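# Hang the blue mug on the mug tree

## Task

Get the blue mug hanging from the mug tree by its handle, with the mug kept off the tree's base.

## Robot and tools

ROBOT. Two arms: left_arm on the +y side, right_arm on the -y side. right_arm ends in a right hand and left_arm in its mirror-image left hand. Each hand has index, middle and ring fingers and a thumb, hard plastic with 0.03 m rubber tips. Measured bases in the scene frame: left_arm (+0.005, +0.306, +0.007) m, quat_wxyz (+1.000, 0, 0, +0.024); right_arm (-0.013, -0.313, +0.007) m, quat_wxyz (+1.000, 0, 0, -0.024). A two-camera stand sits behind the arms. Loose objects may occasionally get a short shove from outside.

FRAMES. Scene frame: origin at table height midway between the nominal bases, +x forward over the table, +z up, +y toward left_arm. Arm names do not match image sides. Hand positions, quats, velocities and targets are reported in each arm's own base frame; fixed cameras and the table use the scene frame. Reported hand positions can be off by a few cm, more at long reach.

HAND POINT (right hand, metres). +z runs along straight fingers toward the tips, +x across the palm away from the thumb (on the left hand +x points toward the thumb, so mast x signs flip), +y out of the palm. Palm surface: y = -0.062, z from -0.110 to -0.049. Straight fingers: knuckles at z = -0.017, tips reach about z = +0.122, at y = -0.076; bending moves tips toward +y. Straight thumb tip: 0.154 to the thumb side, y -0.075, z -0.092. A rigid mast at the wrist (x +0.05 to +0.10, z -0.16 to -0.11, up to y +0.06) can collide.

execute_actions(actions, cameras). actions is a list of actions; each action is 1 to 15 rows, one row per 1/30 s step; a short action repeats its final row until 15 steps (0.5 s). Each row is one list of 48 numbers in [-1, 1] covering both arms, in this order: left dx, dy, dz, rx, ry, rz; 16 left hand numbers; left current_limit, speed; then the same 24 for the right arm. Always send all 48, even if one arm is idle.

Arm numbers are offsets, not poses: each is measured from that arm's Hand target as it stood when the action began, along that arm's base axes. Rows inside one action all count from that same start; the next action starts from the new target, so a repeated offset moves further. Scale: 1.0 = 0.6 m or 180 degrees. rx, ry, rz form one rotation vector, turning about the Hand target position. Translations longer than 1.0 are shortened along their direction. Each step the commanded orientation is limited to 40 degrees from the measured one. The hand often stops short of its target; an all-zero action asks again, and if it still rests short, send the remaining gap as an offset. Very small moves may not start. The elbow sags under load, so command higher. With the wrist near the waist axis, small hand moves can swing the whole arm. To end a push, command the target back beyond the hand point.

Hand numbers are absolute goals, each scaled between the hinge's two stops. Order: index_mcp, index_abd, index_pip, index_dip, middle_mcp, middle_abd, middle_pip, middle_dip, ring_mcp, ring_abd, ring_pip, ring_dip, thumb_cmc, thumb_axl, thumb_mcp, thumb_ipl. Straight values: _mcp +0.75, _abd 0, _pip +0.58, _dip +0.70, thumb_cmc +0.71, thumb_axl +0.68, thumb_mcp +0.23, thumb_ipl +0.17. Toward -1 fingers curl toward the palm and thumb_cmc swings the thumb in front of the palm. A 0 is a real goal; to leave a hand unchanged, resend its hand_goal, hand_current_limit and hand_speed.
Grasp shortcut: put a, b, c, d in the first 4 places and exactly 0 in the other 12 (write 0.001 somewhere if you truly want zeros). All 0 = open hand. a curls index and middle at the outer hinges, b bends all three fingers at the knuckle, c brings the thumb across the palm with the index toward it, d curls the ring finger. Example tip spots (right hand axes): (0, 0, 0.75, 0) index (-0.023, -0.003, +0.083), thumb (-0.015, +0.047, -0.056); (0.25, 0.5, 0.75, 0) index (-0.023, +0.044, -0.017), middle (+0.023, +0.044, -0.022), thumb (-0.019, +0.049, -0.060); (0, 1, 0.75, 0) index (-0.023, +0.035, -0.078), thumb (-0.015, +0.052, -0.071).
current_limit maps -1..+1 to 0..550 mA (minimum 11); speed sets (speed+1)/2 of 8.5 rad/s. Initially +0.4 and -0.6; values persist. Very low limits may leave fingers unable to lift.

GRIPPING. A finger presses only while its goal lies past the object surface. Current at or over 495 mA (limit above about +0.8) for 5 s shuts a motor down for 10 s, releasing its hold.

RESULTS. Hand target (next offsets start here), end_effector_position and end_effector_quat_wxyz, joint positions, velocities ("within noise" when still), torques (include gravity, have offsets and noise; numbers 3 and 4 wrap at ±28 N m), hand_goal, hand_measured, hand_current_ma (positive pushes toward -1), hand_state (moving, goal, blocked, overload), hand_current_limit, hand_speed, temperatures, and end_effector_position at some steps. Images (672x504 each, cam_head_left, cam_head_right, cam_high) come only with an empty actions list or when cameras names them (["all"], [] or names; an unknown name voids the call).

zoom_image(camera, region): camera is cam_head_left, cam_head_right or cam_high from the latest images; region [x0, y0, x1, y1] in pixels from the top-left, at most 504 wide and high.

finished_scene(scene=1, optional): ends the scene for good; the mug must stay hung with the hands off it.

Joint ranges (rad): waist -2.880..2.880, shoulder 0..3.142, elbow 0..3.019 (straight 2.964), wrist pitch -1.693..1.571, wrist yaw -1.571..1.571, wrist roll -2.094..2.094.

AVOID. Dropping the mug or releasing it while moving, slamming into the tree, table or heavy objects, knocking anything out of the work area, contact between the two arms or one hand squeezing the other, and overheating (MOTOR HOT at 85 °C; at 100 °C the arm falls limp for 30-60 s). Holding loads, stretched poses and pushing at unreachable targets heat motors. If an arm stops, hand commands sent meanwhile are lost and old ones stay active. Move smoothly with modest effort.

Each tool is called by a JSON object that holds its "method" and its "body", one argument or row to a line.

## Session

{"method": "execute_actions", "body": {
  "actions": [],
  "cameras": ["all"]
}}

Scene clock: 0.00 s.
left_arm: end_effector_position=(+0.5948, +0.0023, +0.3244) hand_goal=(+0.754, +0.000, +0.576, +0.696, +0.754, +0.000, +0.576, +0.696, +0.754, +0.000, +0.576, +0.696, +0.714, +0.678, +0.226, +0.168) hand_measured=(+0.754, +0.000, +0.576, +0.696, +0.754, +0.000, +0.576, +0.696, +0.754, +0.000, +0.576, +0.696, +0.714, +0.678, +0.226, +0.168) hand_current_ma=(+0, +0, +0, +0, +0, +0, +0, +0, +0, +0, +0, +0, +0, +0, +0, +0) hand_state=(goal, goal, goal, goal, goal, goal, goal, goal, goal, goal, goal, goal, goal, goal, goal, goal) hand_current_limit=0.40 hand_speed=-0.60 end_effector_quat_wxyz=(+0.314, +0.184, +0.913, +0.186) | right_arm: end_effector_position=(+0.4513, +0.0569, +0.3758) hand_goal=(+0.754, +0.000, +0.576, +0.696, +0.754, +0.000, +0.576, +0.696, +0.754, +0.000, +0.576, +0.696, +0.714, +0.678, +0.226, +0.168) hand_measured=(+0.754, +0.000, +0.576, +0.696, +0.754, +0.000, +0.576, +0.696, +0.754, +0.000, +0.576, +0.696, +0.714, +0.678, +0.226, +0.168) hand_current_ma=(+0, +0, +0, +0, +0, +0, +0, +0, +0, +0, +0, +0, +0, +0, +0, +0) hand_state=(goal, goal, goal, goal, goal, goal, goal, goal, goal, overload, goal, goal, goal, goal, goal, goal) hand_current_limit=0.40 hand_speed=-0.60 end_effector_quat_wxyz=(+0.210, +0.384, +0.531, +0.726)
Joint positions: left_arm=[-0.244 1.518 1.442 -0.834 -0.38 -1.284] | right_arm=[-0.01 1.122 0.461 0.842 -0.666 0.456]
Joint velocities: within noise
Joint torques (N m): no reading
Motor temperatures (°C): left_arm=[30 28 28 28 25 26] | right_arm=[26 27 29 25 29 27]
Heat: left arm: hottest waist 30 °C; right arm: hottest elbow 29 °C.
Hand target: left_arm +0.6013, +0.0016, +0.3479; +0.339, +0.178, +0.904, +0.189 | right_arm +0.4522, +0.0561, +0.3974; +0.227, +0.366, +0.525, +0.734

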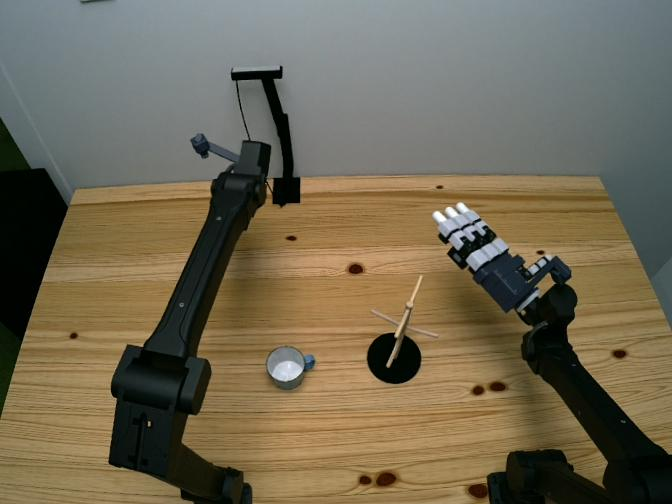

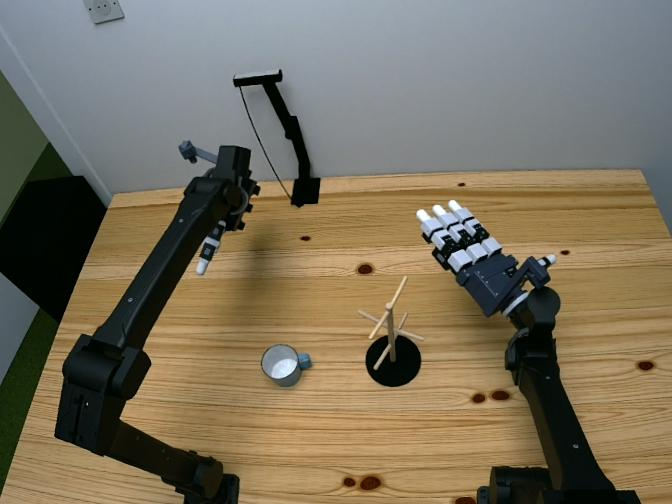

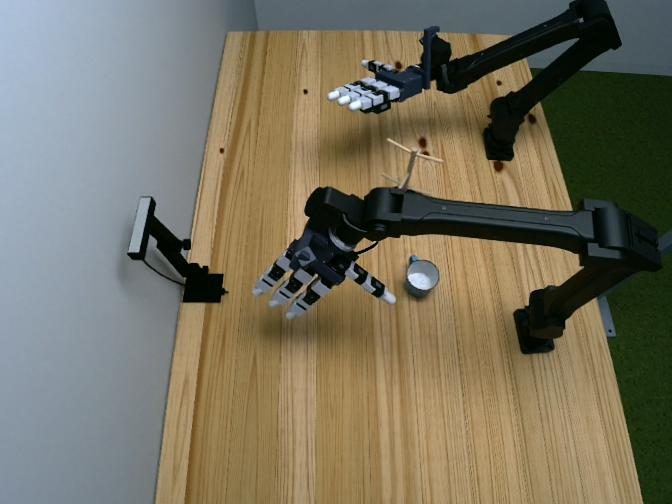

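{"method": "zoom_image", "body": {
  "camera": "cam_head_right",
  "region": [240, 260, 460, 420]
}}

{"method": "zoom_image", "body": {
  "camera": "cam_head_left",
  "region": [240, 260, 460, 420]
}}

{"method": "zoom_image", "body": {
  "camera": "cam_high",
  "region": [330, 110, 490, 320]
}}

Scaled by 2.291 from the camera's 672x504 image, which has a finer 960x720 frame.

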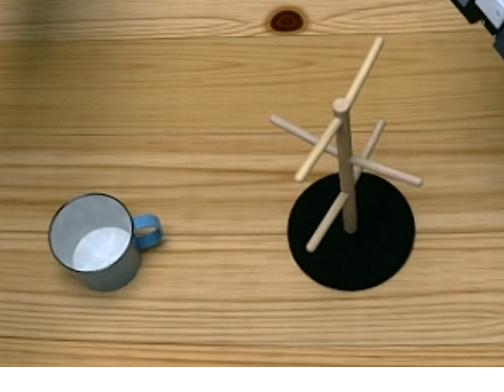

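Scaled by 2.291 from the camera's 672x504 image, which has a finer 960x720 frame.

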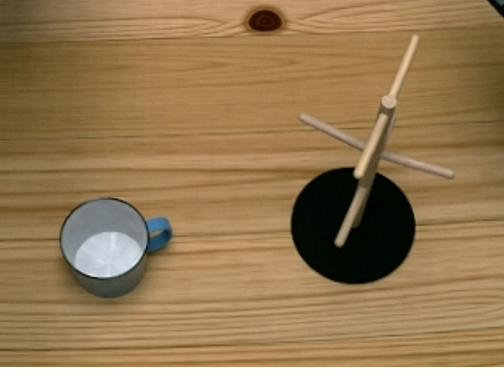

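Scaled by 2.400 from the camera's 672x504 image, which has a finer 960x720 frame.

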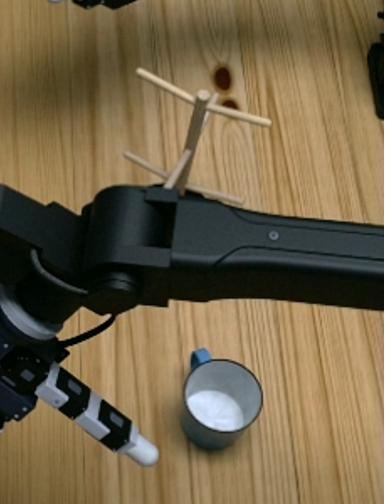

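{"method": "zoom_image", "body": {
  "camera": "cam_head_left",
  "region": [0, 150, 120, 450]
}}

{"method": "zoom_image", "body": {
  "camera": "cam_head_left",
  "region": [560, 150, 672, 430]
}}

{"method": "zoom_image", "body": {
  "camera": "cam_head_left",
  "region": [170, 420, 672, 504]
}}

{"method": "zoom_image", "body": {
  "camera": "cam_high",
  "region": [440, 80, 672, 380]
}}

Scaled by 1.680 from the camera's 672x504 image, which has a finer 960x720 frame.

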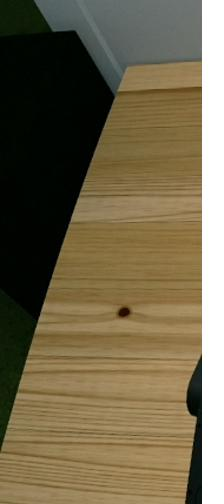

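Scaled by 1.800 from the camera's 672x504 image, which has a finer 960x720 frame.

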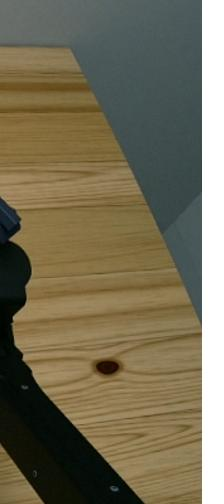

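Scaled by 1.004 from the camera's 672x504 image, which has a finer 960x720 frame.

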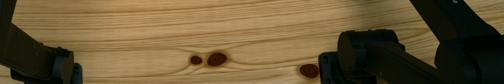

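Scaled by 1.680 from the camera's 672x504 image, which has a finer 960x720 frame.

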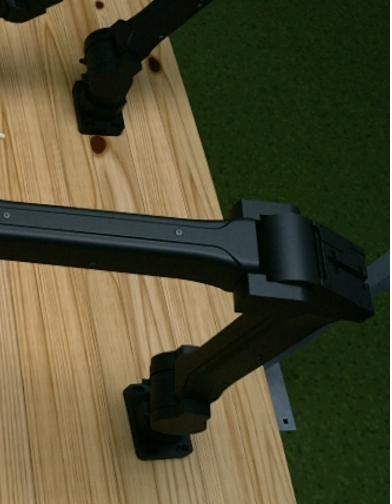

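{"method": "zoom_image", "body": {
  "camera": "cam_high",
  "region": [140, 10, 400, 240]
}}

{"method": "zoom_image", "body": {
  "camera": "cam_high",
  "region": [140, 270, 672, 504]
}}

{"method": "zoom_image", "body": {
  "camera": "cam_head_right",
  "region": [30, 150, 350, 504]
}}

{"method": "zoom_image", "body": {
  "camera": "cam_head_right",
  "region": [340, 150, 672, 504]
}}

Scaled by 1.938 from the camera's 672x504 image, which has a finer 960x720 frame.

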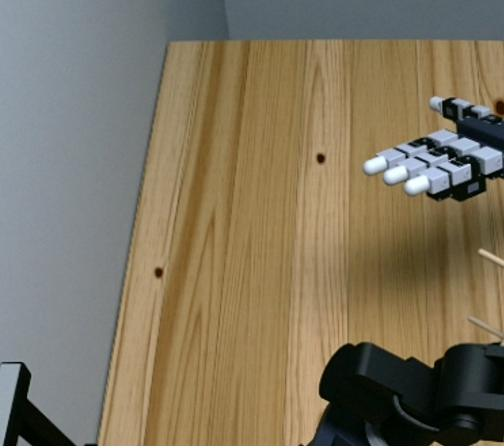

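Region (140, 270, 672, 504) is 532x234 pixels. A region can be at most 504 by 504 pixels.

Scaled by 1.424 from the camera's 672x504 image, which has a finer 960x720 frame.

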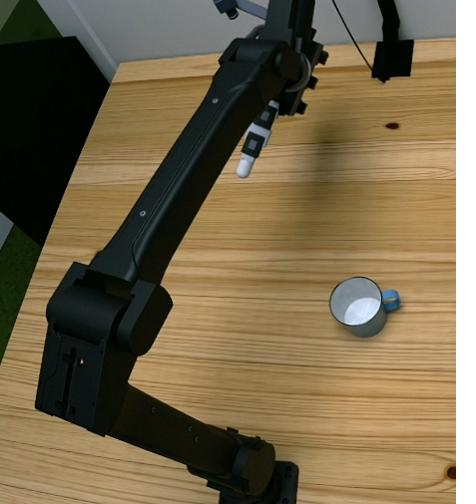

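Scaled by 1.424 from the camera's 672x504 image, which has a finer 960x720 frame.

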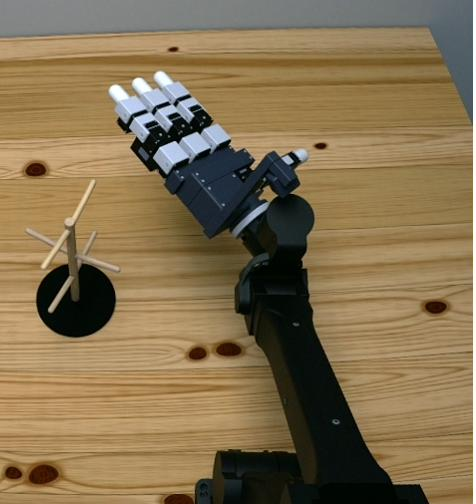

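{"method": "execute_actions", "body": {
  "actions": [
    [[-0.033,-0.017,0.017,0.084,0.0225,-0.07,0,0,0,0,0,0,0,0,0,0,0,0,0,0,0,0,0.4,-0.6,0,0,0,0,0,0,0,0,0,0,0,0,0,0,0,0,0,0,0,0,0,0,0.4,-0.6]],
    [[-0.05,-0.017,0.017,0.084,0.0225,-0.07,0,0,0,0,0,0,0,0,0,0,0,0,0,0,0,0,0.4,-0.6,0,0,0,0,0,0,0,0,0,0,0,0,0,0,0,0,0,0,0,0,0,0,0.4,-0.6]],
    [[-0.05,-0.022,0,0.09,0.0235,-0.065,0,0,0,0,0,0,0,0,0,0,0,0,0,0,0,0,0.4,-0.6,0,0,0,0,0,0,0,0,0,0,0,0,0,0,0,0,0,0,0,0,0,0,0.4,-0.6]],
    [[-0.05,-0.022,0,0.09,0.0235,-0.065,0,0,0,0,0,0,0,0,0,0,0,0,0,0,0,0,0.4,-0.6,0,0,0,0,0,0,0,0,0,0,0,0,0,0,0,0,0,0,0,0,0,0,0.4,-0.6]]
  ]
}}

Scene clock: 590.77 s.
left_arm: end_effector_position=(+0.4861, -0.0465, +0.3533) hand_goal=(+0.750, +0.000, +0.580, +0.700, +0.750, +0.000, +0.580, +0.700, +0.750, +0.000, +0.580, +0.700, +0.710, +0.680, +0.230, +0.170) hand_measured=(+0.754, +0.000, +0.580, +0.698, +0.754, -0.002, +0.580, +0.698, +0.754, -0.002, +0.580, +0.698, +0.718, +0.678, +0.226, +0.168) hand_current_ma=(+7, -1, +0, -2, +7, -1, +0, -2, +7, -1, +0, -2, +14, -3, -8, -3) hand_state=(goal, goal, goal, goal, goal, goal, goal, goal, goal, goal, goal, goal, goal, goal, goal, goal) hand_current_limit=0.40 hand_speed=-0.60 end_effector_quat_wxyz=(+0.099, +0.693, +0.574, +0.425) | right_arm: end_effector_position=(+0.4513, +0.0569, +0.3758) hand_goal=(+0.750, +0.000, +0.580, +0.700, +0.750, +0.000, +0.580, +0.700, +0.750, +0.000, +0.580, +0.700, +0.710, +0.680, +0.230, +0.170) hand_measured=(+0.760, +0.000, +0.580, +0.698, +0.760, +0.000, +0.580, +0.698, +0.762, +0.000, +0.580, +0.698, +0.720, +0.678, +0.228, +0.168) hand_current_ma=(+16, +0, +0, -2, +18, +0, +0, -2, +19, +0, +0, -2, +14, -2, -2, -2) hand_state=(goal, goal, goal, goal, goal, goal, goal, goal, goal, overload, goal, goal, goal, goal, goal, goal) hand_current_limit=0.40 hand_speed=-0.60 end_effector_quat_wxyz=(+0.210, +0.384, +0.531, +0.726)
Joint positions: left_arm=[-0.316 1.045 0.939 -0.729 -0.584 0.102] | right_arm=[-0.01 1.122 0.461 0.842 -0.666 0.456]
Joint torques (N m): left_arm=[1.79 -8.47 9.83 3.12 -0.23 0.12] | right_arm=[-0.85 -4.95 10.03 2.14 0.11 -0.14]
Motor temperatures (°C): left_arm=[29 36 51 28 25 25] | right_arm=[26 27 54 26 28 27]
Heat: left arm: hottest elbow 51 °C; right arm: hottest elbow 54 °C.
Hand target: left_arm +0.4915, -0.0453, +0.3686; +0.115, +0.684, +0.572, +0.439 | right_arm +0.4522, +0.0561, +0.3974; +0.227, +0.366, +0.525, +0.734
Off the commanded pose: left_arm 0.016 m, 3 deg | right_arm 0.022 m, 3 deg.
Step readings (end_effector_position of left_arm | right_arm):
0: (+0.5948, +0.0023, +0.3244) | (+0.4513, +0.0569, +0.3758)
1: (+0.5948, +0.0028, +0.3269) | (+0.4513, +0.0569, +0.3758)
2: (+0.5916, +0.0023, +0.3294) | (+0.4513, +0.0569, +0.3758)
4: (+0.5815, +0.0006, +0.3276) | (+0.4513, +0.0569, +0.3758)
8: (+0.5732, +0.0001, +0.3289) | (+0.4513, +0.0569, +0.3758)
15: (+0.5762, -0.0024, +0.3361) | (+0.4513, +0.0569, +0.3758)
16: (+0.5762, -0.0030, +0.3383) | (+0.4513, +0.0569, +0.3758)
17: (+0.5720, -0.0031, +0.3398) | (+0.4513, +0.0569, +0.3758)
19: (+0.5559, -0.0048, +0.3346) | (+0.4513, +0.0569, +0.3758)
23: (+0.5410, -0.0075, +0.3399) | (+0.4513, +0.0569, +0.3758)
30: (+0.5445, -0.0129, +0.3506) | (+0.4513, +0.0569, +0.3758)
31: (+0.5439, -0.0133, +0.3520) | (+0.4513, +0.0569, +0.3758)
32: (+0.5397, -0.0152, +0.3525) | (+0.4513, +0.0569, +0.3758)
34: (+0.5255, -0.0189, +0.3449) | (+0.4513, +0.0569, +0.3758)
38: (+0.5119, -0.0209, +0.3418) | (+0.4513, +0.0569, +0.3758)
45: (+0.5161, -0.0282, +0.3488) | (+0.4513, +0.0569, +0.3758)
46: (+0.5153, -0.0291, +0.3492) | (+0.4513, +0.0569, +0.3758)
47: (+0.5114, -0.0302, +0.3487) | (+0.4513, +0.0569, +0.3758)
49: (+0.4980, -0.0324, +0.3431) | (+0.4513, +0.0569, +0.3758)
53: (+0.4835, -0.0362, +0.3470) | (+0.4513, +0.0569, +0.3758)
60: (+0.4855, -0.0447, +0.3535) | (+0.4513, +0.0569, +0.3758)

{"method": "execute_actions", "body": {
  "actions": [
    [[-0.0515,-0.0247,0,0.103,0.0465,-0.063,0,0,0,0,0,0,0,0,0,0,0,0,0,0,0,0,0.4,-0.6,0,0,0,0,0,0,0,0,0,0,0,0,0,0,0,0,0,0,0,0,0,0,0.4,-0.6]],
    [[-0.0515,-0.0247,0,0.103,0.0465,-0.063,0,0,0,0,0,0,0,0,0,0,0,0,0,0,0,0,0.4,-0.6,0,0,0,0,0,0,0,0,0,0,0,0,0,0,0,0,0,0,0,0,0,0,0.4,-0.6]],
    [[-0.0515,-0.0247,-0.033,0.105,0.05,-0.057,0,0,0,0,0,0,0,0,0,0,0,0,0,0,0,0,0.4,-0.6,0,0,0,0,0,0,0,0,0,0,0,0,0,0,0,0,0,0,0,0,0,0,0.4,-0.6]],
    [[-0.0515,-0.0247,-0.05,0.105,0.05,-0.057,0,0,0,0,0,0,0,0,0,0,0,0,0,0,0,0,0.4,-0.6,0,0,0,0,0,0,0,0,0,0,0,0,0,0,0,0,0,0,0,0,0,0,0.4,-0.6]]
  ]
}}

Scene clock: 601.20 s.
left_arm: end_effector_position=(+0.3681, -0.1056, +0.3088) hand_goal=(+0.750, +0.000, +0.580, +0.700, +0.750, +0.000, +0.580, +0.700, +0.750, +0.000, +0.580, +0.700, +0.710, +0.680, +0.230, +0.170) hand_measured=(+0.744, -0.002, +0.580, +0.698, +0.744, -0.002, +0.578, +0.698, +0.746, -0.004, +0.578, +0.698, +0.706, +0.678, +0.226, +0.168) hand_current_ma=(-7, -2, +0, -2, -8, -3, -2, -2, -7, -3, -2, -2, -5, -3, -6, -3) hand_state=(goal, goal, goal, goal, goal, goal, goal, goal, goal, goal, goal, goal, goal, goal, goal, goal) hand_current_limit=0.40 hand_speed=-0.60 end_effector_quat_wxyz=(-0.329, +0.855, -0.066, +0.395) | right_arm: end_effector_position=(+0.4513, +0.0569, +0.3758) hand_goal=(+0.750, +0.000, +0.580, +0.700, +0.750, +0.000, +0.580, +0.700, +0.750, +0.000, +0.580, +0.700, +0.710, +0.680, +0.230, +0.170) hand_measured=(+0.760, +0.000, +0.580, +0.698, +0.760, +0.000, +0.580, +0.698, +0.762, +0.000, +0.580, +0.698, +0.720, +0.678, +0.228, +0.168) hand_current_ma=(+16, +0, +0, -2, +18, +0, +0, -2, +19, +0, +0, -2, +14, -2, -2, -2) hand_state=(goal, goal, goal, goal, goal, goal, goal, goal, goal, overload, goal, goal, goal, goal, goal, goal) hand_current_limit=0.40 hand_speed=-0.60 end_effector_quat_wxyz=(+0.210, +0.384, +0.531, +0.726)
Joint positions: left_arm=[-0.507 0.839 0.914 -0.968 -0.92 1.564] | right_arm=[-0.01 1.122 0.461 0.842 -0.666 0.456]
Joint torques (N m): left_arm=[1.26 -6.18 9.55 1.63 -0.43 0] | right_arm=[-0.85 -5.19 10.04 2.07 0.13 -0.14]
Heat: left arm: hottest elbow 52 °C; right arm: hottest elbow 54 °C.
Hand target: left_arm +0.3679, -0.1046, +0.3187; -0.327, +0.852, -0.061, +0.404 | right_arm +0.4522, +0.0561, +0.3974; +0.227, +0.366, +0.525, +0.734
Off the commanded pose: left_arm 0.010 m, 1 deg | right_arm 0.022 m, 3 deg.
Step readings (end_effector_position of left_arm | right_arm):
0: (+0.4861, -0.0465, +0.3533) | (+0.4513, +0.0569, +0.3758)
1: (+0.4850, -0.0466, +0.3530) | (+0.4513, +0.0569, +0.3758)
2: (+0.4808, -0.0464, +0.3508) | (+0.4513, +0.0569, +0.3758)
4: (+0.4713, -0.0479, +0.3497) | (+0.4513, +0.0569, +0.3758)
8: (+0.4599, -0.0529, +0.3615) | (+0.4513, +0.0569, +0.3758)
15: (+0.4581, -0.0590, +0.3612) | (+0.4513, +0.0569, +0.3758)
16: (+0.4565, -0.0588, +0.3595) | (+0.4513, +0.0569, +0.3758)
17: (+0.4511, -0.0586, +0.3543) | (+0.4513, +0.0569, +0.3758)
19: (+0.4412, -0.0623, +0.3505) | (+0.4513, +0.0569, +0.3758)
23: (+0.4305, -0.0660, +0.3566) | (+0.4513, +0.0569, +0.3758)
30: (+0.4277, -0.0711, +0.3529) | (+0.4513, +0.0569, +0.3758)
31: (+0.4259, -0.0698, +0.3510) | (+0.4513, +0.0569, +0.3758)
32: (+0.4203, -0.0680, +0.3452) | (+0.4513, +0.0569, +0.3758)
34: (+0.4109, -0.0737, +0.3386) | (+0.4513, +0.0569, +0.3758)
38: (+0.4017, -0.0851, +0.3354) | (+0.4513, +0.0569, +0.3758)
45: (+0.3985, -0.0879, +0.3306) | (+0.4513, +0.0569, +0.3758)
46: (+0.3969, -0.0861, +0.3295) | (+0.4513, +0.0569, +0.3758)
47: (+0.3907, -0.0850, +0.3251) | (+0.4513, +0.0569, +0.3758)
49: (+0.3820, -0.0892, +0.3205) | (+0.4513, +0.0569, +0.3758)
53: (+0.3725, -0.1055, +0.3142) | (+0.4513, +0.0569, +0.3758)
60: (+0.3690, -0.1058, +0.3099) | (+0.4513, +0.0569, +0.3758)

{"method": "execute_actions", "body": {
  "actions": [
    [[-0.0515,-0.0245,-0.057,0.107,0.057,-0.041,0.205,0,0.58,0.7,0.205,0,0.58,0.7,0.95,0,0.58,0.7,-0.571,0.68,0.393,0.17,0.4,-0.6,0,0,0,0,0,0,0,0,0,0,0,0,0,0,0,0,0,0,0,0,0,0,0.4,-0.6]],
    [[-0.0515,-0.0245,-0.057,0.107,0.057,-0.041,0.205,0,0.58,0.7,0.205,0,0.58,0.7,0.95,0,0.58,0.7,-0.571,0.68,0.393,0.17,0.4,-0.6,0,0,0,0,0,0,0,0,0,0,0,0,0,0,0,0,0,0,0,0,0,0,0.4,-0.6]],
    [[0,0,0,0,0,0,0.205,0,0.58,0.7,0.205,0,0.58,0.7,0.95,0,0.58,0.7,-0.571,0.68,0.393,0.17,0.4,-0.6,0,0,0,0,0,0,0,0,0,0,0,0,0,0,0,0,0,0,0,0,0,0,0.4,-0.6]]
  ],
  "cameras": ["all"]
}}

Scene clock: 617.90 s.
left_arm: end_effector_position=(+0.2995, -0.1314, +0.2326) hand_goal=(+0.206, +0.000, +0.580, +0.700, +0.206, +0.000, +0.580, +0.700, +0.950, +0.000, +0.580, +0.700, -0.570, +0.680, +0.394, +0.170) hand_measured=(+0.200, -0.002, +0.578, +0.698, +0.200, -0.002, +0.578, +0.698, +0.942, -0.002, +0.578, +0.698, -0.568, +0.680, +0.392, +0.168) hand_current_ma=(-8, -1, -1, -2, -9, -2, -1, -2, -15, -2, -2, -2, +3, -1, -5, -3) hand_state=(goal, goal, goal, goal, goal, goal, goal, goal, goal, goal, goal, goal, goal, goal, goal, goal) hand_current_limit=0.40 hand_speed=-0.60 end_effector_quat_wxyz=(-0.519, +0.736, -0.368, +0.230) | right_arm: end_effector_position=(+0.4513, +0.0569, +0.3758) hand_goal=(+0.750, +0.000, +0.580, +0.700, +0.750, +0.000, +0.580, +0.700, +0.750, +0.000, +0.580, +0.700, +0.710, +0.680, +0.230, +0.170) hand_measured=(+0.760, +0.000, +0.580, +0.698, +0.760, +0.000, +0.580, +0.698, +0.762, +0.000, +0.580, +0.698, +0.720, +0.678, +0.228, +0.168) hand_current_ma=(+16, +0, +0, -2, +18, +0, +0, -2, +19, +0, +0, -2, +14, -2, -2, -2) hand_state=(goal, goal, goal, goal, goal, goal, goal, goal, goal, overload, goal, goal, goal, goal, goal, goal) hand_current_limit=0.40 hand_speed=-0.60 end_effector_quat_wxyz=(+0.210, +0.384, +0.531, +0.726)
Joint positions: left_arm=[-0.822 1.024 0.915 -1.31 -1.202 1.781] | right_arm=[-0.01 1.122 0.461 0.842 -0.666 0.456]
Joint torques (N m): left_arm=[1.49 -7.12 10.5 0.01 -0.93 -0.13] | right_arm=[-1.03 -5.07 10.06 2.17 0.14 -0.14]
Heat: left arm: hottest elbow 51 °C; right arm: hottest elbow 54 °C.
Hand target: left_arm +0.3061, -0.1339, +0.2502; -0.518, +0.740, -0.353, +0.244 | right_arm +0.4522, +0.0561, +0.3974; +0.227, +0.366, +0.525, +0.734
Off the commanded pose: left_arm 0.019 m, 2 deg | right_arm 0.022 m, 3 deg.
Step readings (end_effector_position of left_arm | right_arm):
0: (+0.3681, -0.1056, +0.3088) | (+0.4513, +0.0569, +0.3758)
1: (+0.3661, -0.1023, +0.3079) | (+0.4513, +0.0569, +0.3758)
2: (+0.3605, -0.0962, +0.3056) | (+0.4513, +0.0569, +0.3758)
4: (+0.3481, -0.1027, +0.2967) | (+0.4513, +0.0569, +0.3758)
8: (+0.3360, -0.1215, +0.2815) | (+0.4513, +0.0569, +0.3758)
15: (+0.3343, -0.1216, +0.2753) | (+0.4513, +0.0569, +0.3758)
16: (+0.3332, -0.1192, +0.2755) | (+0.4513, +0.0569, +0.3758)
17: (+0.3280, -0.1116, +0.2755) | (+0.4513, +0.0569, +0.3758)
19: (+0.3153, -0.1185, +0.2631) | (+0.4513, +0.0569, +0.3758)
23: (+0.3024, -0.1339, +0.2390) | (+0.4513, +0.0569, +0.3758)
30: (+0.2990, -0.1309, +0.2325) | (+0.4513, +0.0569, +0.3758)
31: (+0.2991, -0.1310, +0.2325) | (+0.4513, +0.0569, +0.3758)
32: (+0.2991, -0.1310, +0.2325) | (+0.4513, +0.0569, +0.3758)
34: (+0.2993, -0.1312, +0.2326) | (+0.4513, +0.0569, +0.3758)
38: (+0.2993, -0.1313, +0.2326) | (+0.4513, +0.0569, +0.3758)
45: (+0.2995, -0.1314, +0.2326) | (+0.4513, +0.0569, +0.3758)

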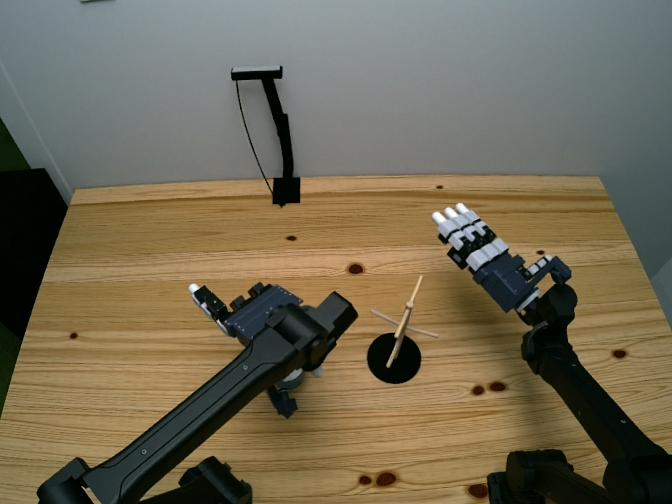

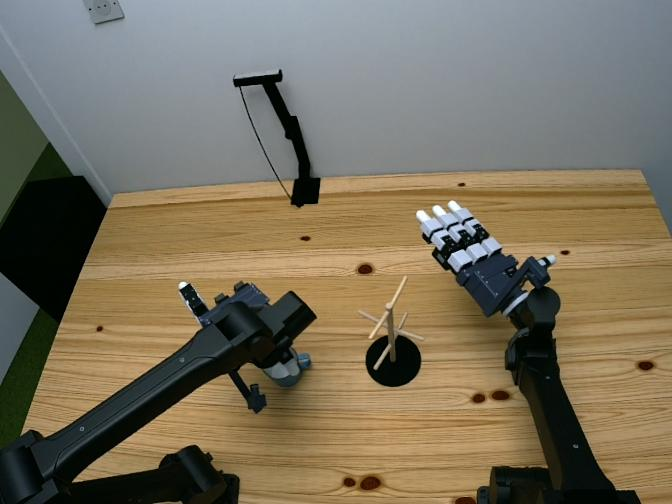

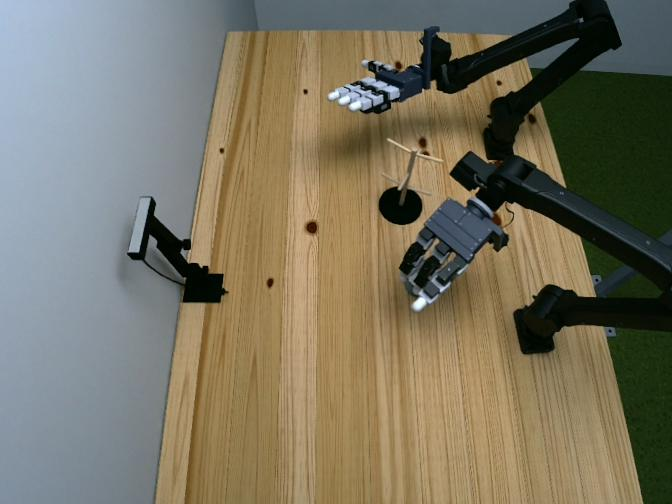

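{"method": "execute_actions", "body": {
  "actions": [
    [[0.01,-0.0035,-0.066,0,0,0,0.205,0,0.58,0.7,0.205,0,0.58,0.7,0.95,0,0.58,0.7,-0.571,0.68,0.393,0.17,0.4,-0.6,0,0,0,0,0,0,0,0,0,0,0,0,0,0,0,0,0,0,0,0,0,0,0.4,-0.6]],
    [[0,0,-0.066,0,0,0,0.205,0,0.58,0.7,0.205,0,0.58,0.7,0.95,0,0.58,0.7,-0.571,0.68,0.393,0.17,0.4,-0.6,0,0,0,0,0,0,0,0,0,0,0,0,0,0,0,0,0,0,0,0,0,0,0.4,-0.6]],
    [[0,0,-0.066,0,0,0,0.205,0,0.58,0.7,0.205,0,0.58,0.7,0.95,0,0.58,0.7,-0.571,0.68,0.393,0.17,0.4,-0.6,0,0,0,0,0,0,0,0,0,0,0,0,0,0,0,0,0,0,0,0,0,0,0.4,-0.6]]
  ],
  "cameras": ["cam_head_right","cam_high"]
}}

Scene clock: 638.70 s.
left_arm: end_effector_position=(+0.3035, -0.1326, +0.1248) hand_goal=(+0.206, +0.000, +0.580, +0.700, +0.206, +0.000, +0.580, +0.700, +0.950, +0.000, +0.580, +0.700, -0.570, +0.680, +0.394, +0.170) hand_measured=(+0.200, -0.002, +0.578, +0.698, +0.200, -0.002, +0.578, +0.698, +0.942, -0.002, +0.578, +0.698, -0.570, +0.680, +0.392, +0.168) hand_current_ma=(-8, -1, -1, -2, -8, -1, -1, -2, -14, -1, -2, -2, +1, -1, -4, -3) hand_state=(goal, goal, goal, goal, goal, goal, goal, goal, goal, goal, goal, goal, goal, goal, goal, goal) hand_current_limit=0.40 hand_speed=-0.60 end_effector_quat_wxyz=(-0.521, +0.736, -0.363, +0.235) | right_arm: end_effector_position=(+0.4513, +0.0569, +0.3758) hand_goal=(+0.750, +0.000, +0.580, +0.700, +0.750, +0.000, +0.580, +0.700, +0.750, +0.000, +0.580, +0.700, +0.710, +0.680, +0.230, +0.170) hand_measured=(+0.760, +0.000, +0.580, +0.698, +0.760, +0.000, +0.580, +0.698, +0.762, +0.000, +0.580, +0.698, +0.720, +0.678, +0.228, +0.168) hand_current_ma=(+16, +0, +0, -2, +18, +0, +0, -2, +19, +0, +0, -2, +14, -2, -2, -2) hand_state=(goal, goal, goal, goal, goal, goal, goal, goal, goal, overload, goal, goal, goal, goal, goal, goal) hand_current_limit=0.40 hand_speed=-0.60 end_effector_quat_wxyz=(+0.210, +0.384, +0.531, +0.726)
Joint positions: left_arm=[-0.819 1.12 0.68 -0.963 -1.212 1.784] | right_arm=[-0.01 1.122 0.461 0.842 -0.666 0.456]
Joint torques (N m): left_arm=[2.2 -7 8.32 1.4 -0.61 0.07] | right_arm=[-0.73 -5.25 10 2.13 0.15 -0.15]
Heat: left arm: hottest elbow 51 °C; right arm: hottest elbow 54 °C.
Hand target: left_arm +0.3121, -0.1361, +0.1315; -0.518, +0.740, -0.353, +0.244 | right_arm +0.4522, +0.0561, +0.3974; +0.227, +0.366, +0.525, +0.734
Off the commanded pose: left_arm 0.011 m, 2 deg | right_arm 0.022 m, 3 deg.
Step readings (end_effector_position of left_arm | right_arm):
0: (+0.2995, -0.1314, +0.2326) | (+0.4513, +0.0569, +0.3758)
1: (+0.3000, -0.1314, +0.2312) | (+0.4513, +0.0569, +0.3758)
2: (+0.3024, -0.1336, +0.2284) | (+0.4513, +0.0569, +0.3758)
4: (+0.3034, -0.1345, +0.2172) | (+0.4513, +0.0569, +0.3758)
8: (+0.3023, -0.1327, +0.2041) | (+0.4513, +0.0569, +0.3758)
15: (+0.3038, -0.1339, +0.2044) | (+0.4513, +0.0569, +0.3758)
16: (+0.3041, -0.1339, +0.2019) | (+0.4513, +0.0569, +0.3758)
17: (+0.3061, -0.1357, +0.1981) | (+0.4513, +0.0569, +0.3758)
19: (+0.3049, -0.1344, +0.1826) | (+0.4513, +0.0569, +0.3758)
23: (+0.3011, -0.1303, +0.1634) | (+0.4513, +0.0569, +0.3758)
30: (+0.3031, -0.1325, +0.1630) | (+0.4513, +0.0569, +0.3758)
31: (+0.3034, -0.1325, +0.1611) | (+0.4513, +0.0569, +0.3758)
32: (+0.3057, -0.1346, +0.1578) | (+0.4513, +0.0569, +0.3758)
34: (+0.3051, -0.1340, +0.1439) | (+0.4513, +0.0569, +0.3758)
38: (+0.3015, -0.1305, +0.1253) | (+0.4513, +0.0569, +0.3758)
45: (+0.3035, -0.1326, +0.1248) | (+0.4513, +0.0569, +0.3758)
Images, in order (width x height): cam_head_right 672x504, cam_high 672x504.

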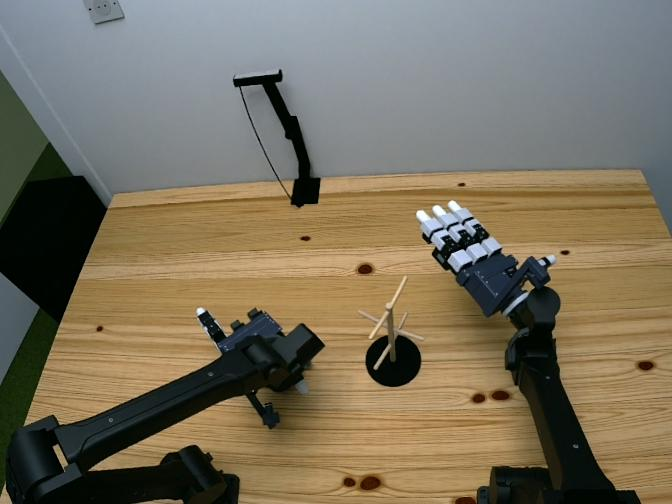

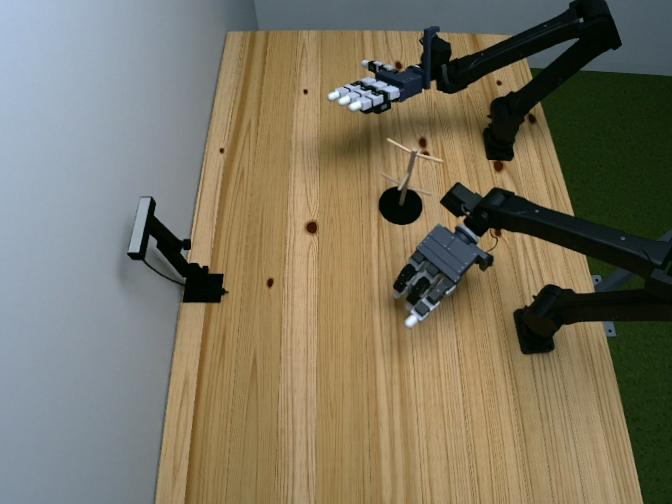

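{"method": "zoom_image", "body": {
  "camera": "cam_high",
  "region": [370, 200, 490, 350]
}}

{"method": "zoom_image", "body": {
  "camera": "cam_head_right",
  "region": [190, 290, 350, 440]
}}

Scaled by 3.360 from the camera's 672x504 image, which has a finer 960x720 frame.

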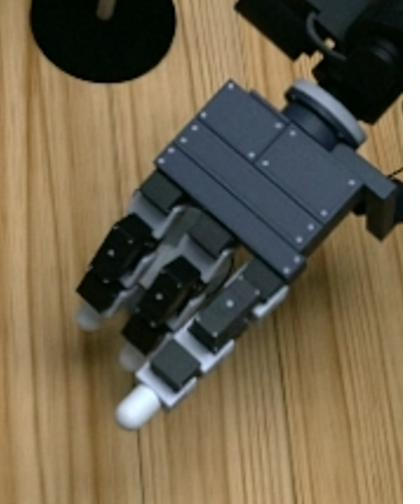

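Scaled by 3.150 from the camera's 672x504 image, which has a finer 960x720 frame.

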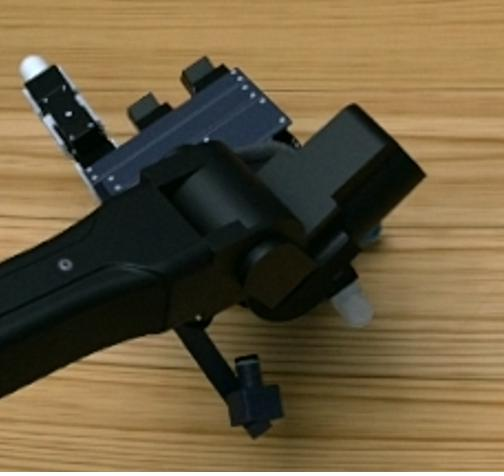

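{"method": "execute_actions", "body": {
  "actions": [
    [[0.005,0,-0.0415,0,0,0,0.205,0,0.58,0.7,0.205,0,0.58,0.7,0.95,0,0.58,0.7,-0.571,0.68,0.393,0.17,0.4,-0.6,0,0,0,0,0,0,0,0,0,0,0,0,0,0,0,0,0,0,0,0,0,0,0.4,-0.6]],
    [[0,0,-0.0415,0,0,0,0.205,0,0.58,0.7,0.205,0,0.58,0.7,0.95,0,0.58,0.7,-0.571,0.68,0.393,0.17,0.4,-0.6,0,0,0,0,0,0,0,0,0,0,0,0,0,0,0,0,0,0,0,0,0,0,0.4,-0.6]]
  ],
  "cameras": ["cam_head_right","cam_head_left","cam_high"]
}}

{"method": "zoom_image", "body": {
  "camera": "cam_head_right",
  "region": [190, 290, 350, 440]
}}

{"method": "zoom_image", "body": {
  "camera": "cam_high",
  "region": [370, 200, 490, 350]
}}

Scene clock: 651.80 s.
left_arm: end_effector_position=(+0.3070, -0.1331, +0.0777) hand_goal=(+0.206, +0.000, +0.580, +0.700, +0.206, +0.000, +0.580, +0.700, +0.950, +0.000, +0.580, +0.700, -0.570, +0.680, +0.394, +0.170) hand_measured=(+0.200, -0.002, +0.578, +0.698, +0.200, -0.002, +0.578, +0.698, +0.942, -0.002, +0.578, +0.698, -0.570, +0.680, +0.392, +0.168) hand_current_ma=(-8, -1, -1, -2, -8, -1, -1, -2, -13, -1, -2, -2, +0, -1, -4, -3) hand_state=(goal, goal, goal, goal, goal, goal, goal, goal, goal, goal, goal, goal, goal, goal, goal, goal) hand_current_limit=0.40 hand_speed=-0.60 end_effector_quat_wxyz=(-0.521, +0.736, -0.363, +0.236) | right_arm: end_effector_position=(+0.4513, +0.0569, +0.3758) hand_goal=(+0.750, +0.000, +0.580, +0.700, +0.750, +0.000, +0.580, +0.700, +0.750, +0.000, +0.580, +0.700, +0.710, +0.680, +0.230, +0.170) hand_measured=(+0.760, +0.000, +0.580, +0.698, +0.760, +0.000, +0.580, +0.698, +0.762, +0.000, +0.580, +0.698, +0.720, +0.678, +0.228, +0.168) hand_current_ma=(+16, +0, +0, -2, +18, +0, +0, -2, +19, +0, +0, -2, +14, -2, -2, -2) hand_state=(goal, goal, goal, goal, goal, goal, goal, goal, goal, overload, goal, goal, goal, goal, goal, goal) hand_current_limit=0.40 hand_speed=-0.60 end_effector_quat_wxyz=(+0.210, +0.384, +0.531, +0.726)
Joint positions: left_arm=[-0.811 1.206 0.599 -0.77 -1.21 1.81] | right_arm=[-0.01 1.122 0.461 0.842 -0.666 0.456]
Joint torques (N m): left_arm=[2.14 -7.24 7.31 1.48 -0.59 0.07] | right_arm=[-0.85 -5.19 10.06 2.07 0.12 -0.15]
Heat: left arm: hottest elbow 50 °C; right arm: hottest elbow 54 °C.
Hand target: left_arm +0.3150, -0.1360, +0.0816; -0.518, +0.740, -0.353, +0.244 | right_arm +0.4522, +0.0561, +0.3974; +0.227, +0.366, +0.525, +0.734
Off the commanded pose: left_arm 0.009 m, 2 deg | right_arm 0.022 m, 3 deg.
Step readings (end_effector_position of left_arm | right_arm):
0: (+0.3035, -0.1326, +0.1248) | (+0.4513, +0.0569, +0.3758)
1: (+0.3035, -0.1325, +0.1234) | (+0.4513, +0.0569, +0.3758)
2: (+0.3061, -0.1347, +0.1215) | (+0.4513, +0.0569, +0.3758)
4: (+0.3082, -0.1361, +0.1141) | (+0.4513, +0.0569, +0.3758)
8: (+0.3073, -0.1337, +0.1037) | (+0.4513, +0.0569, +0.3758)
15: (+0.3076, -0.1337, +0.1032) | (+0.4513, +0.0569, +0.3758)
16: (+0.3079, -0.1341, +0.1019) | (+0.4513, +0.0569, +0.3758)
17: (+0.3095, -0.1358, +0.0996) | (+0.4513, +0.0569, +0.3758)
19: (+0.3095, -0.1357, +0.0907) | (+0.4513, +0.0569, +0.3758)
23: (+0.3060, -0.1321, +0.0780) | (+0.4513, +0.0569, +0.3758)
30: (+0.3070, -0.1331, +0.0777) | (+0.4513, +0.0569, +0.3758)

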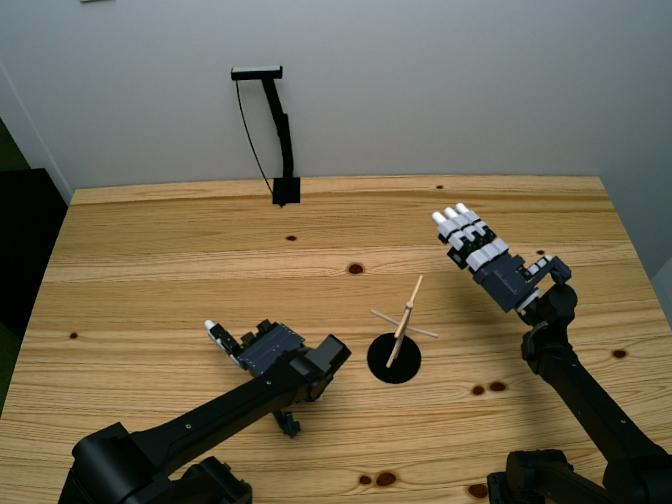

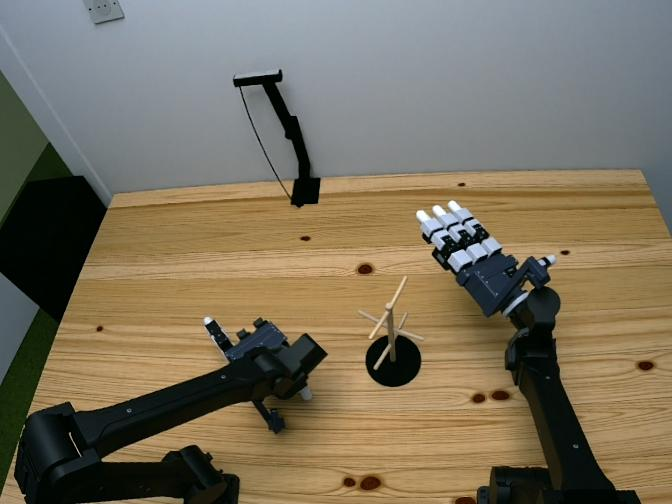

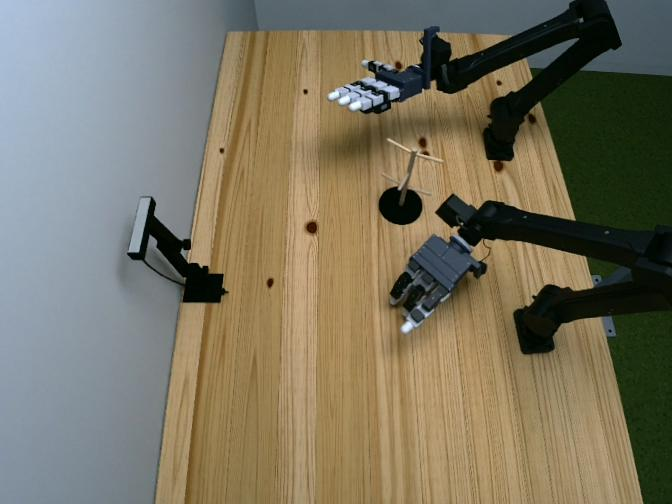

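Scaled by 3.150 from the camera's 672x504 image, which has a finer 960x720 frame.

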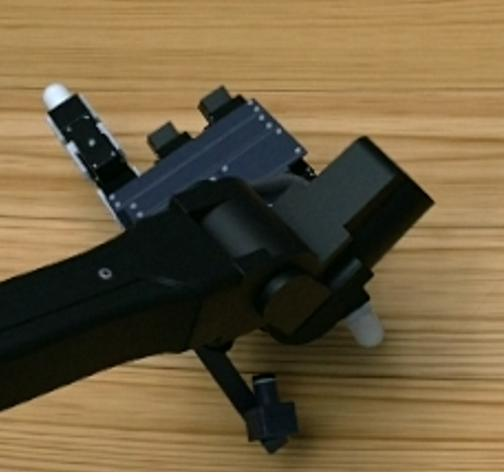

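Scaled by 3.360 from the camera's 672x504 image, which has a finer 960x720 frame.

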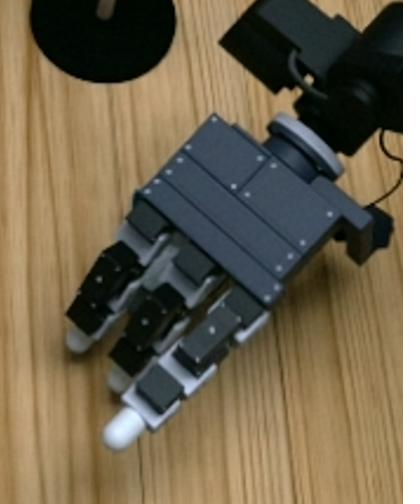

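{"method": "execute_actions", "body": {
  "actions": [
    [[0,0,-0.017,0,0,0,0.0,0.001,0.58,0.7,0.0,0,0.58,0.7,0.95,0,0.58,0.7,-0.571,0.68,0.17,0.17,0.2,-0.85,0,0,0,0,0,0,0,0,0,0,0,0,0,0,0,0,0,0,0,0,0,0,0.4,-0.6]],
    [[0,0,0,0,0,0,-0.1,0.001,0.58,0.7,-0.1,0,0.58,0.7,0.95,0,0.58,0.7,-0.571,0.68,0.08,0.17,0.2,-0.85,0,0,0,0,0,0,0,0,0,0,0,0,0,0,0,0,0,0,0,0,0,0,0.4,-0.6]],
    [[0,0,0,0,0,0,-0.18,0.001,0.58,0.7,-0.18,0,0.58,0.7,0.95,0,0.58,0.7,-0.571,0.68,0.0,0.17,0.2,-0.85,0,0,0,0,0,0,0,0,0,0,0,0,0,0,0,0,0,0,0,0,0,0,0.4,-0.6]]
  ],
  "cameras": ["cam_head_right","cam_high"]
}}

{"method": "zoom_image", "body": {
  "camera": "cam_head_right",
  "region": [190, 290, 350, 440]
}}

{"method": "zoom_image", "body": {
  "camera": "cam_high",
  "region": [370, 200, 490, 350]
}}

Scene clock: 670.43 s.
left_arm: end_effector_position=(+0.3098, -0.1345, +0.0715) hand_goal=(-0.180, +0.002, +0.580, +0.700, -0.180, +0.000, +0.580, +0.700, +0.950, +0.000, +0.580, +0.700, -0.570, +0.680, +0.000, +0.170) hand_measured=(-0.086, +0.000, +0.590, +0.698, -0.136, -0.002, +0.584, +0.698, +0.942, -0.002, +0.578, +0.698, -0.570, +0.680, +0.110, +0.184) hand_current_ma=(+330, -2, +15, -2, +128, -1, +5, -2, -13, -1, -2, -2, +0, -1, +330, +38) hand_state=(blocked, goal, goal, goal, blocked, goal, goal, goal, goal, goal, goal, goal, goal, goal, blocked, goal) hand_current_limit=0.20 hand_speed=-0.85 end_effector_quat_wxyz=(-0.519, +0.739, -0.356, +0.242) | right_arm: end_effector_position=(+0.4513, +0.0569, +0.3758) hand_goal=(+0.750, +0.000, +0.580, +0.700, +0.750, +0.000, +0.580, +0.700, +0.750, +0.000, +0.580, +0.700, +0.710, +0.680, +0.230, +0.170) hand_measured=(+0.760, +0.000, +0.580, +0.698, +0.760, +0.000, +0.580, +0.698, +0.762, +0.000, +0.580, +0.698, +0.720, +0.678, +0.228, +0.168) hand_current_ma=(+16, +0, +0, -2, +18, +0, +0, -2, +19, +0, +0, -2, +14, -2, -2, -2) hand_state=(goal, goal, goal, goal, goal, goal, goal, goal, goal, overload, goal, goal, goal, goal, goal, goal) hand_current_limit=0.40 hand_speed=-0.60 end_effector_quat_wxyz=(+0.210, +0.384, +0.531, +0.726)
Joint positions: left_arm=[-0.808 1.221 0.589 -0.73 -1.21 1.807] | right_arm=[-0.01 1.122 0.461 0.842 -0.666 0.456]
Joint torques (N m): left_arm=[1.96 -6.77 6.84 1.47 -0.56 0.07] | right_arm=[-0.91 -5.25 9.91 2.07 0.13 -0.14]
Heat: left arm: hottest elbow 48 °C; right arm: hottest elbow 54 °C.
Hand target: left_arm +0.3151, -0.1360, +0.0714; -0.518, +0.740, -0.353, +0.244 | right_arm +0.4522, +0.0561, +0.3974; +0.227, +0.366, +0.525, +0.734
Off the commanded pose: left_arm 0.006 m, 1 deg | right_arm 0.022 m, 3 deg.
Step readings (end_effector_position of left_arm | right_arm):
0: (+0.3070, -0.1331, +0.0777) | (+0.4513, +0.0569, +0.3758)
1: (+0.3071, -0.1332, +0.0774) | (+0.4513, +0.0569, +0.3758)
2: (+0.3081, -0.1341, +0.0768) | (+0.4513, +0.0569, +0.3758)
4: (+0.3093, -0.1354, +0.0746) | (+0.4513, +0.0569, +0.3758)
8: (+0.3091, -0.1351, +0.0716) | (+0.4513, +0.0569, +0.3758)
15: (+0.3090, -0.1349, +0.0714) | (+0.4513, +0.0569, +0.3758)
16: (+0.3092, -0.1349, +0.0714) | (+0.4513, +0.0569, +0.3758)
17: (+0.3092, -0.1350, +0.0714) | (+0.4513, +0.0569, +0.3758)
19: (+0.3093, -0.1348, +0.0714) | (+0.4513, +0.0569, +0.3758)
23: (+0.3098, -0.1345, +0.0715) | (+0.4513, +0.0569, +0.3758)
30: (+0.3098, -0.1345, +0.0715) | (+0.4513, +0.0569, +0.3758)
31: (+0.3098, -0.1345, +0.0715) | (+0.4513, +0.0569, +0.3758)
32: (+0.3098, -0.1345, +0.0715) | (+0.4513, +0.0569, +0.3758)
34: (+0.3098, -0.1345, +0.0715) | (+0.4513, +0.0569, +0.3758)
38: (+0.3098, -0.1345, +0.0715) | (+0.4513, +0.0569, +0.3758)
45: (+0.3098, -0.1345, +0.0715) | (+0.4513, +0.0569, +0.3758)
Images, in order (width x height): cam_head_right 672x504, cam_high 672x504.

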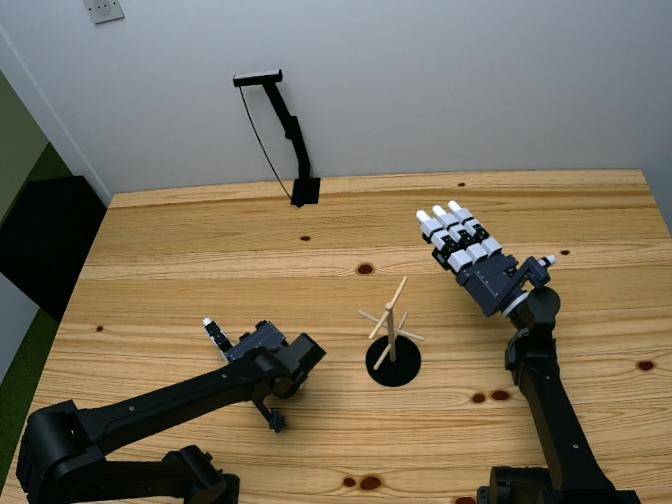

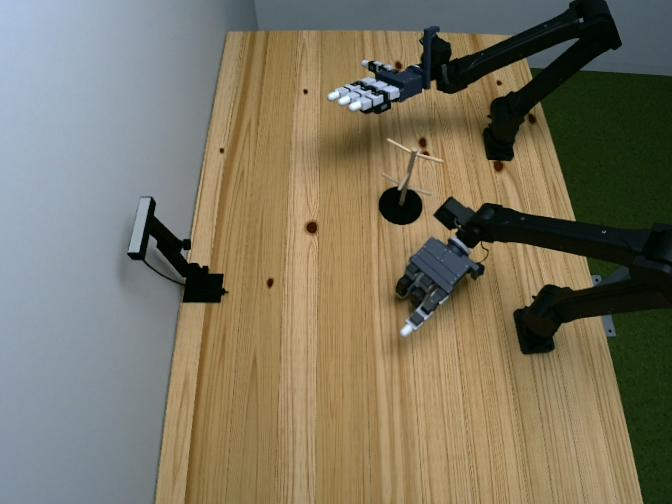

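Scaled by 3.150 from the camera's 672x504 image, which has a finer 960x720 frame.

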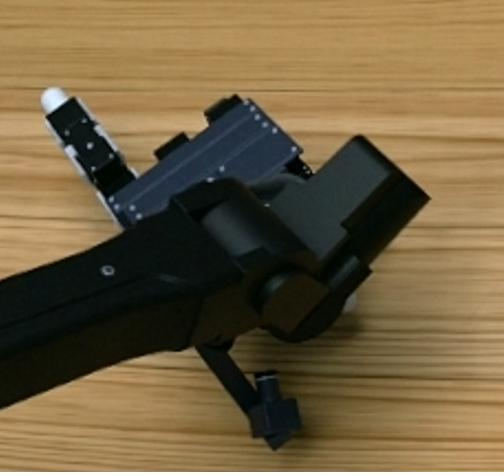

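Scaled by 3.360 from the camera's 672x504 image, which has a finer 960x720 frame.

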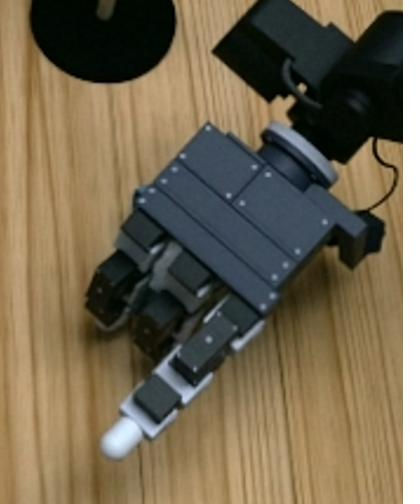

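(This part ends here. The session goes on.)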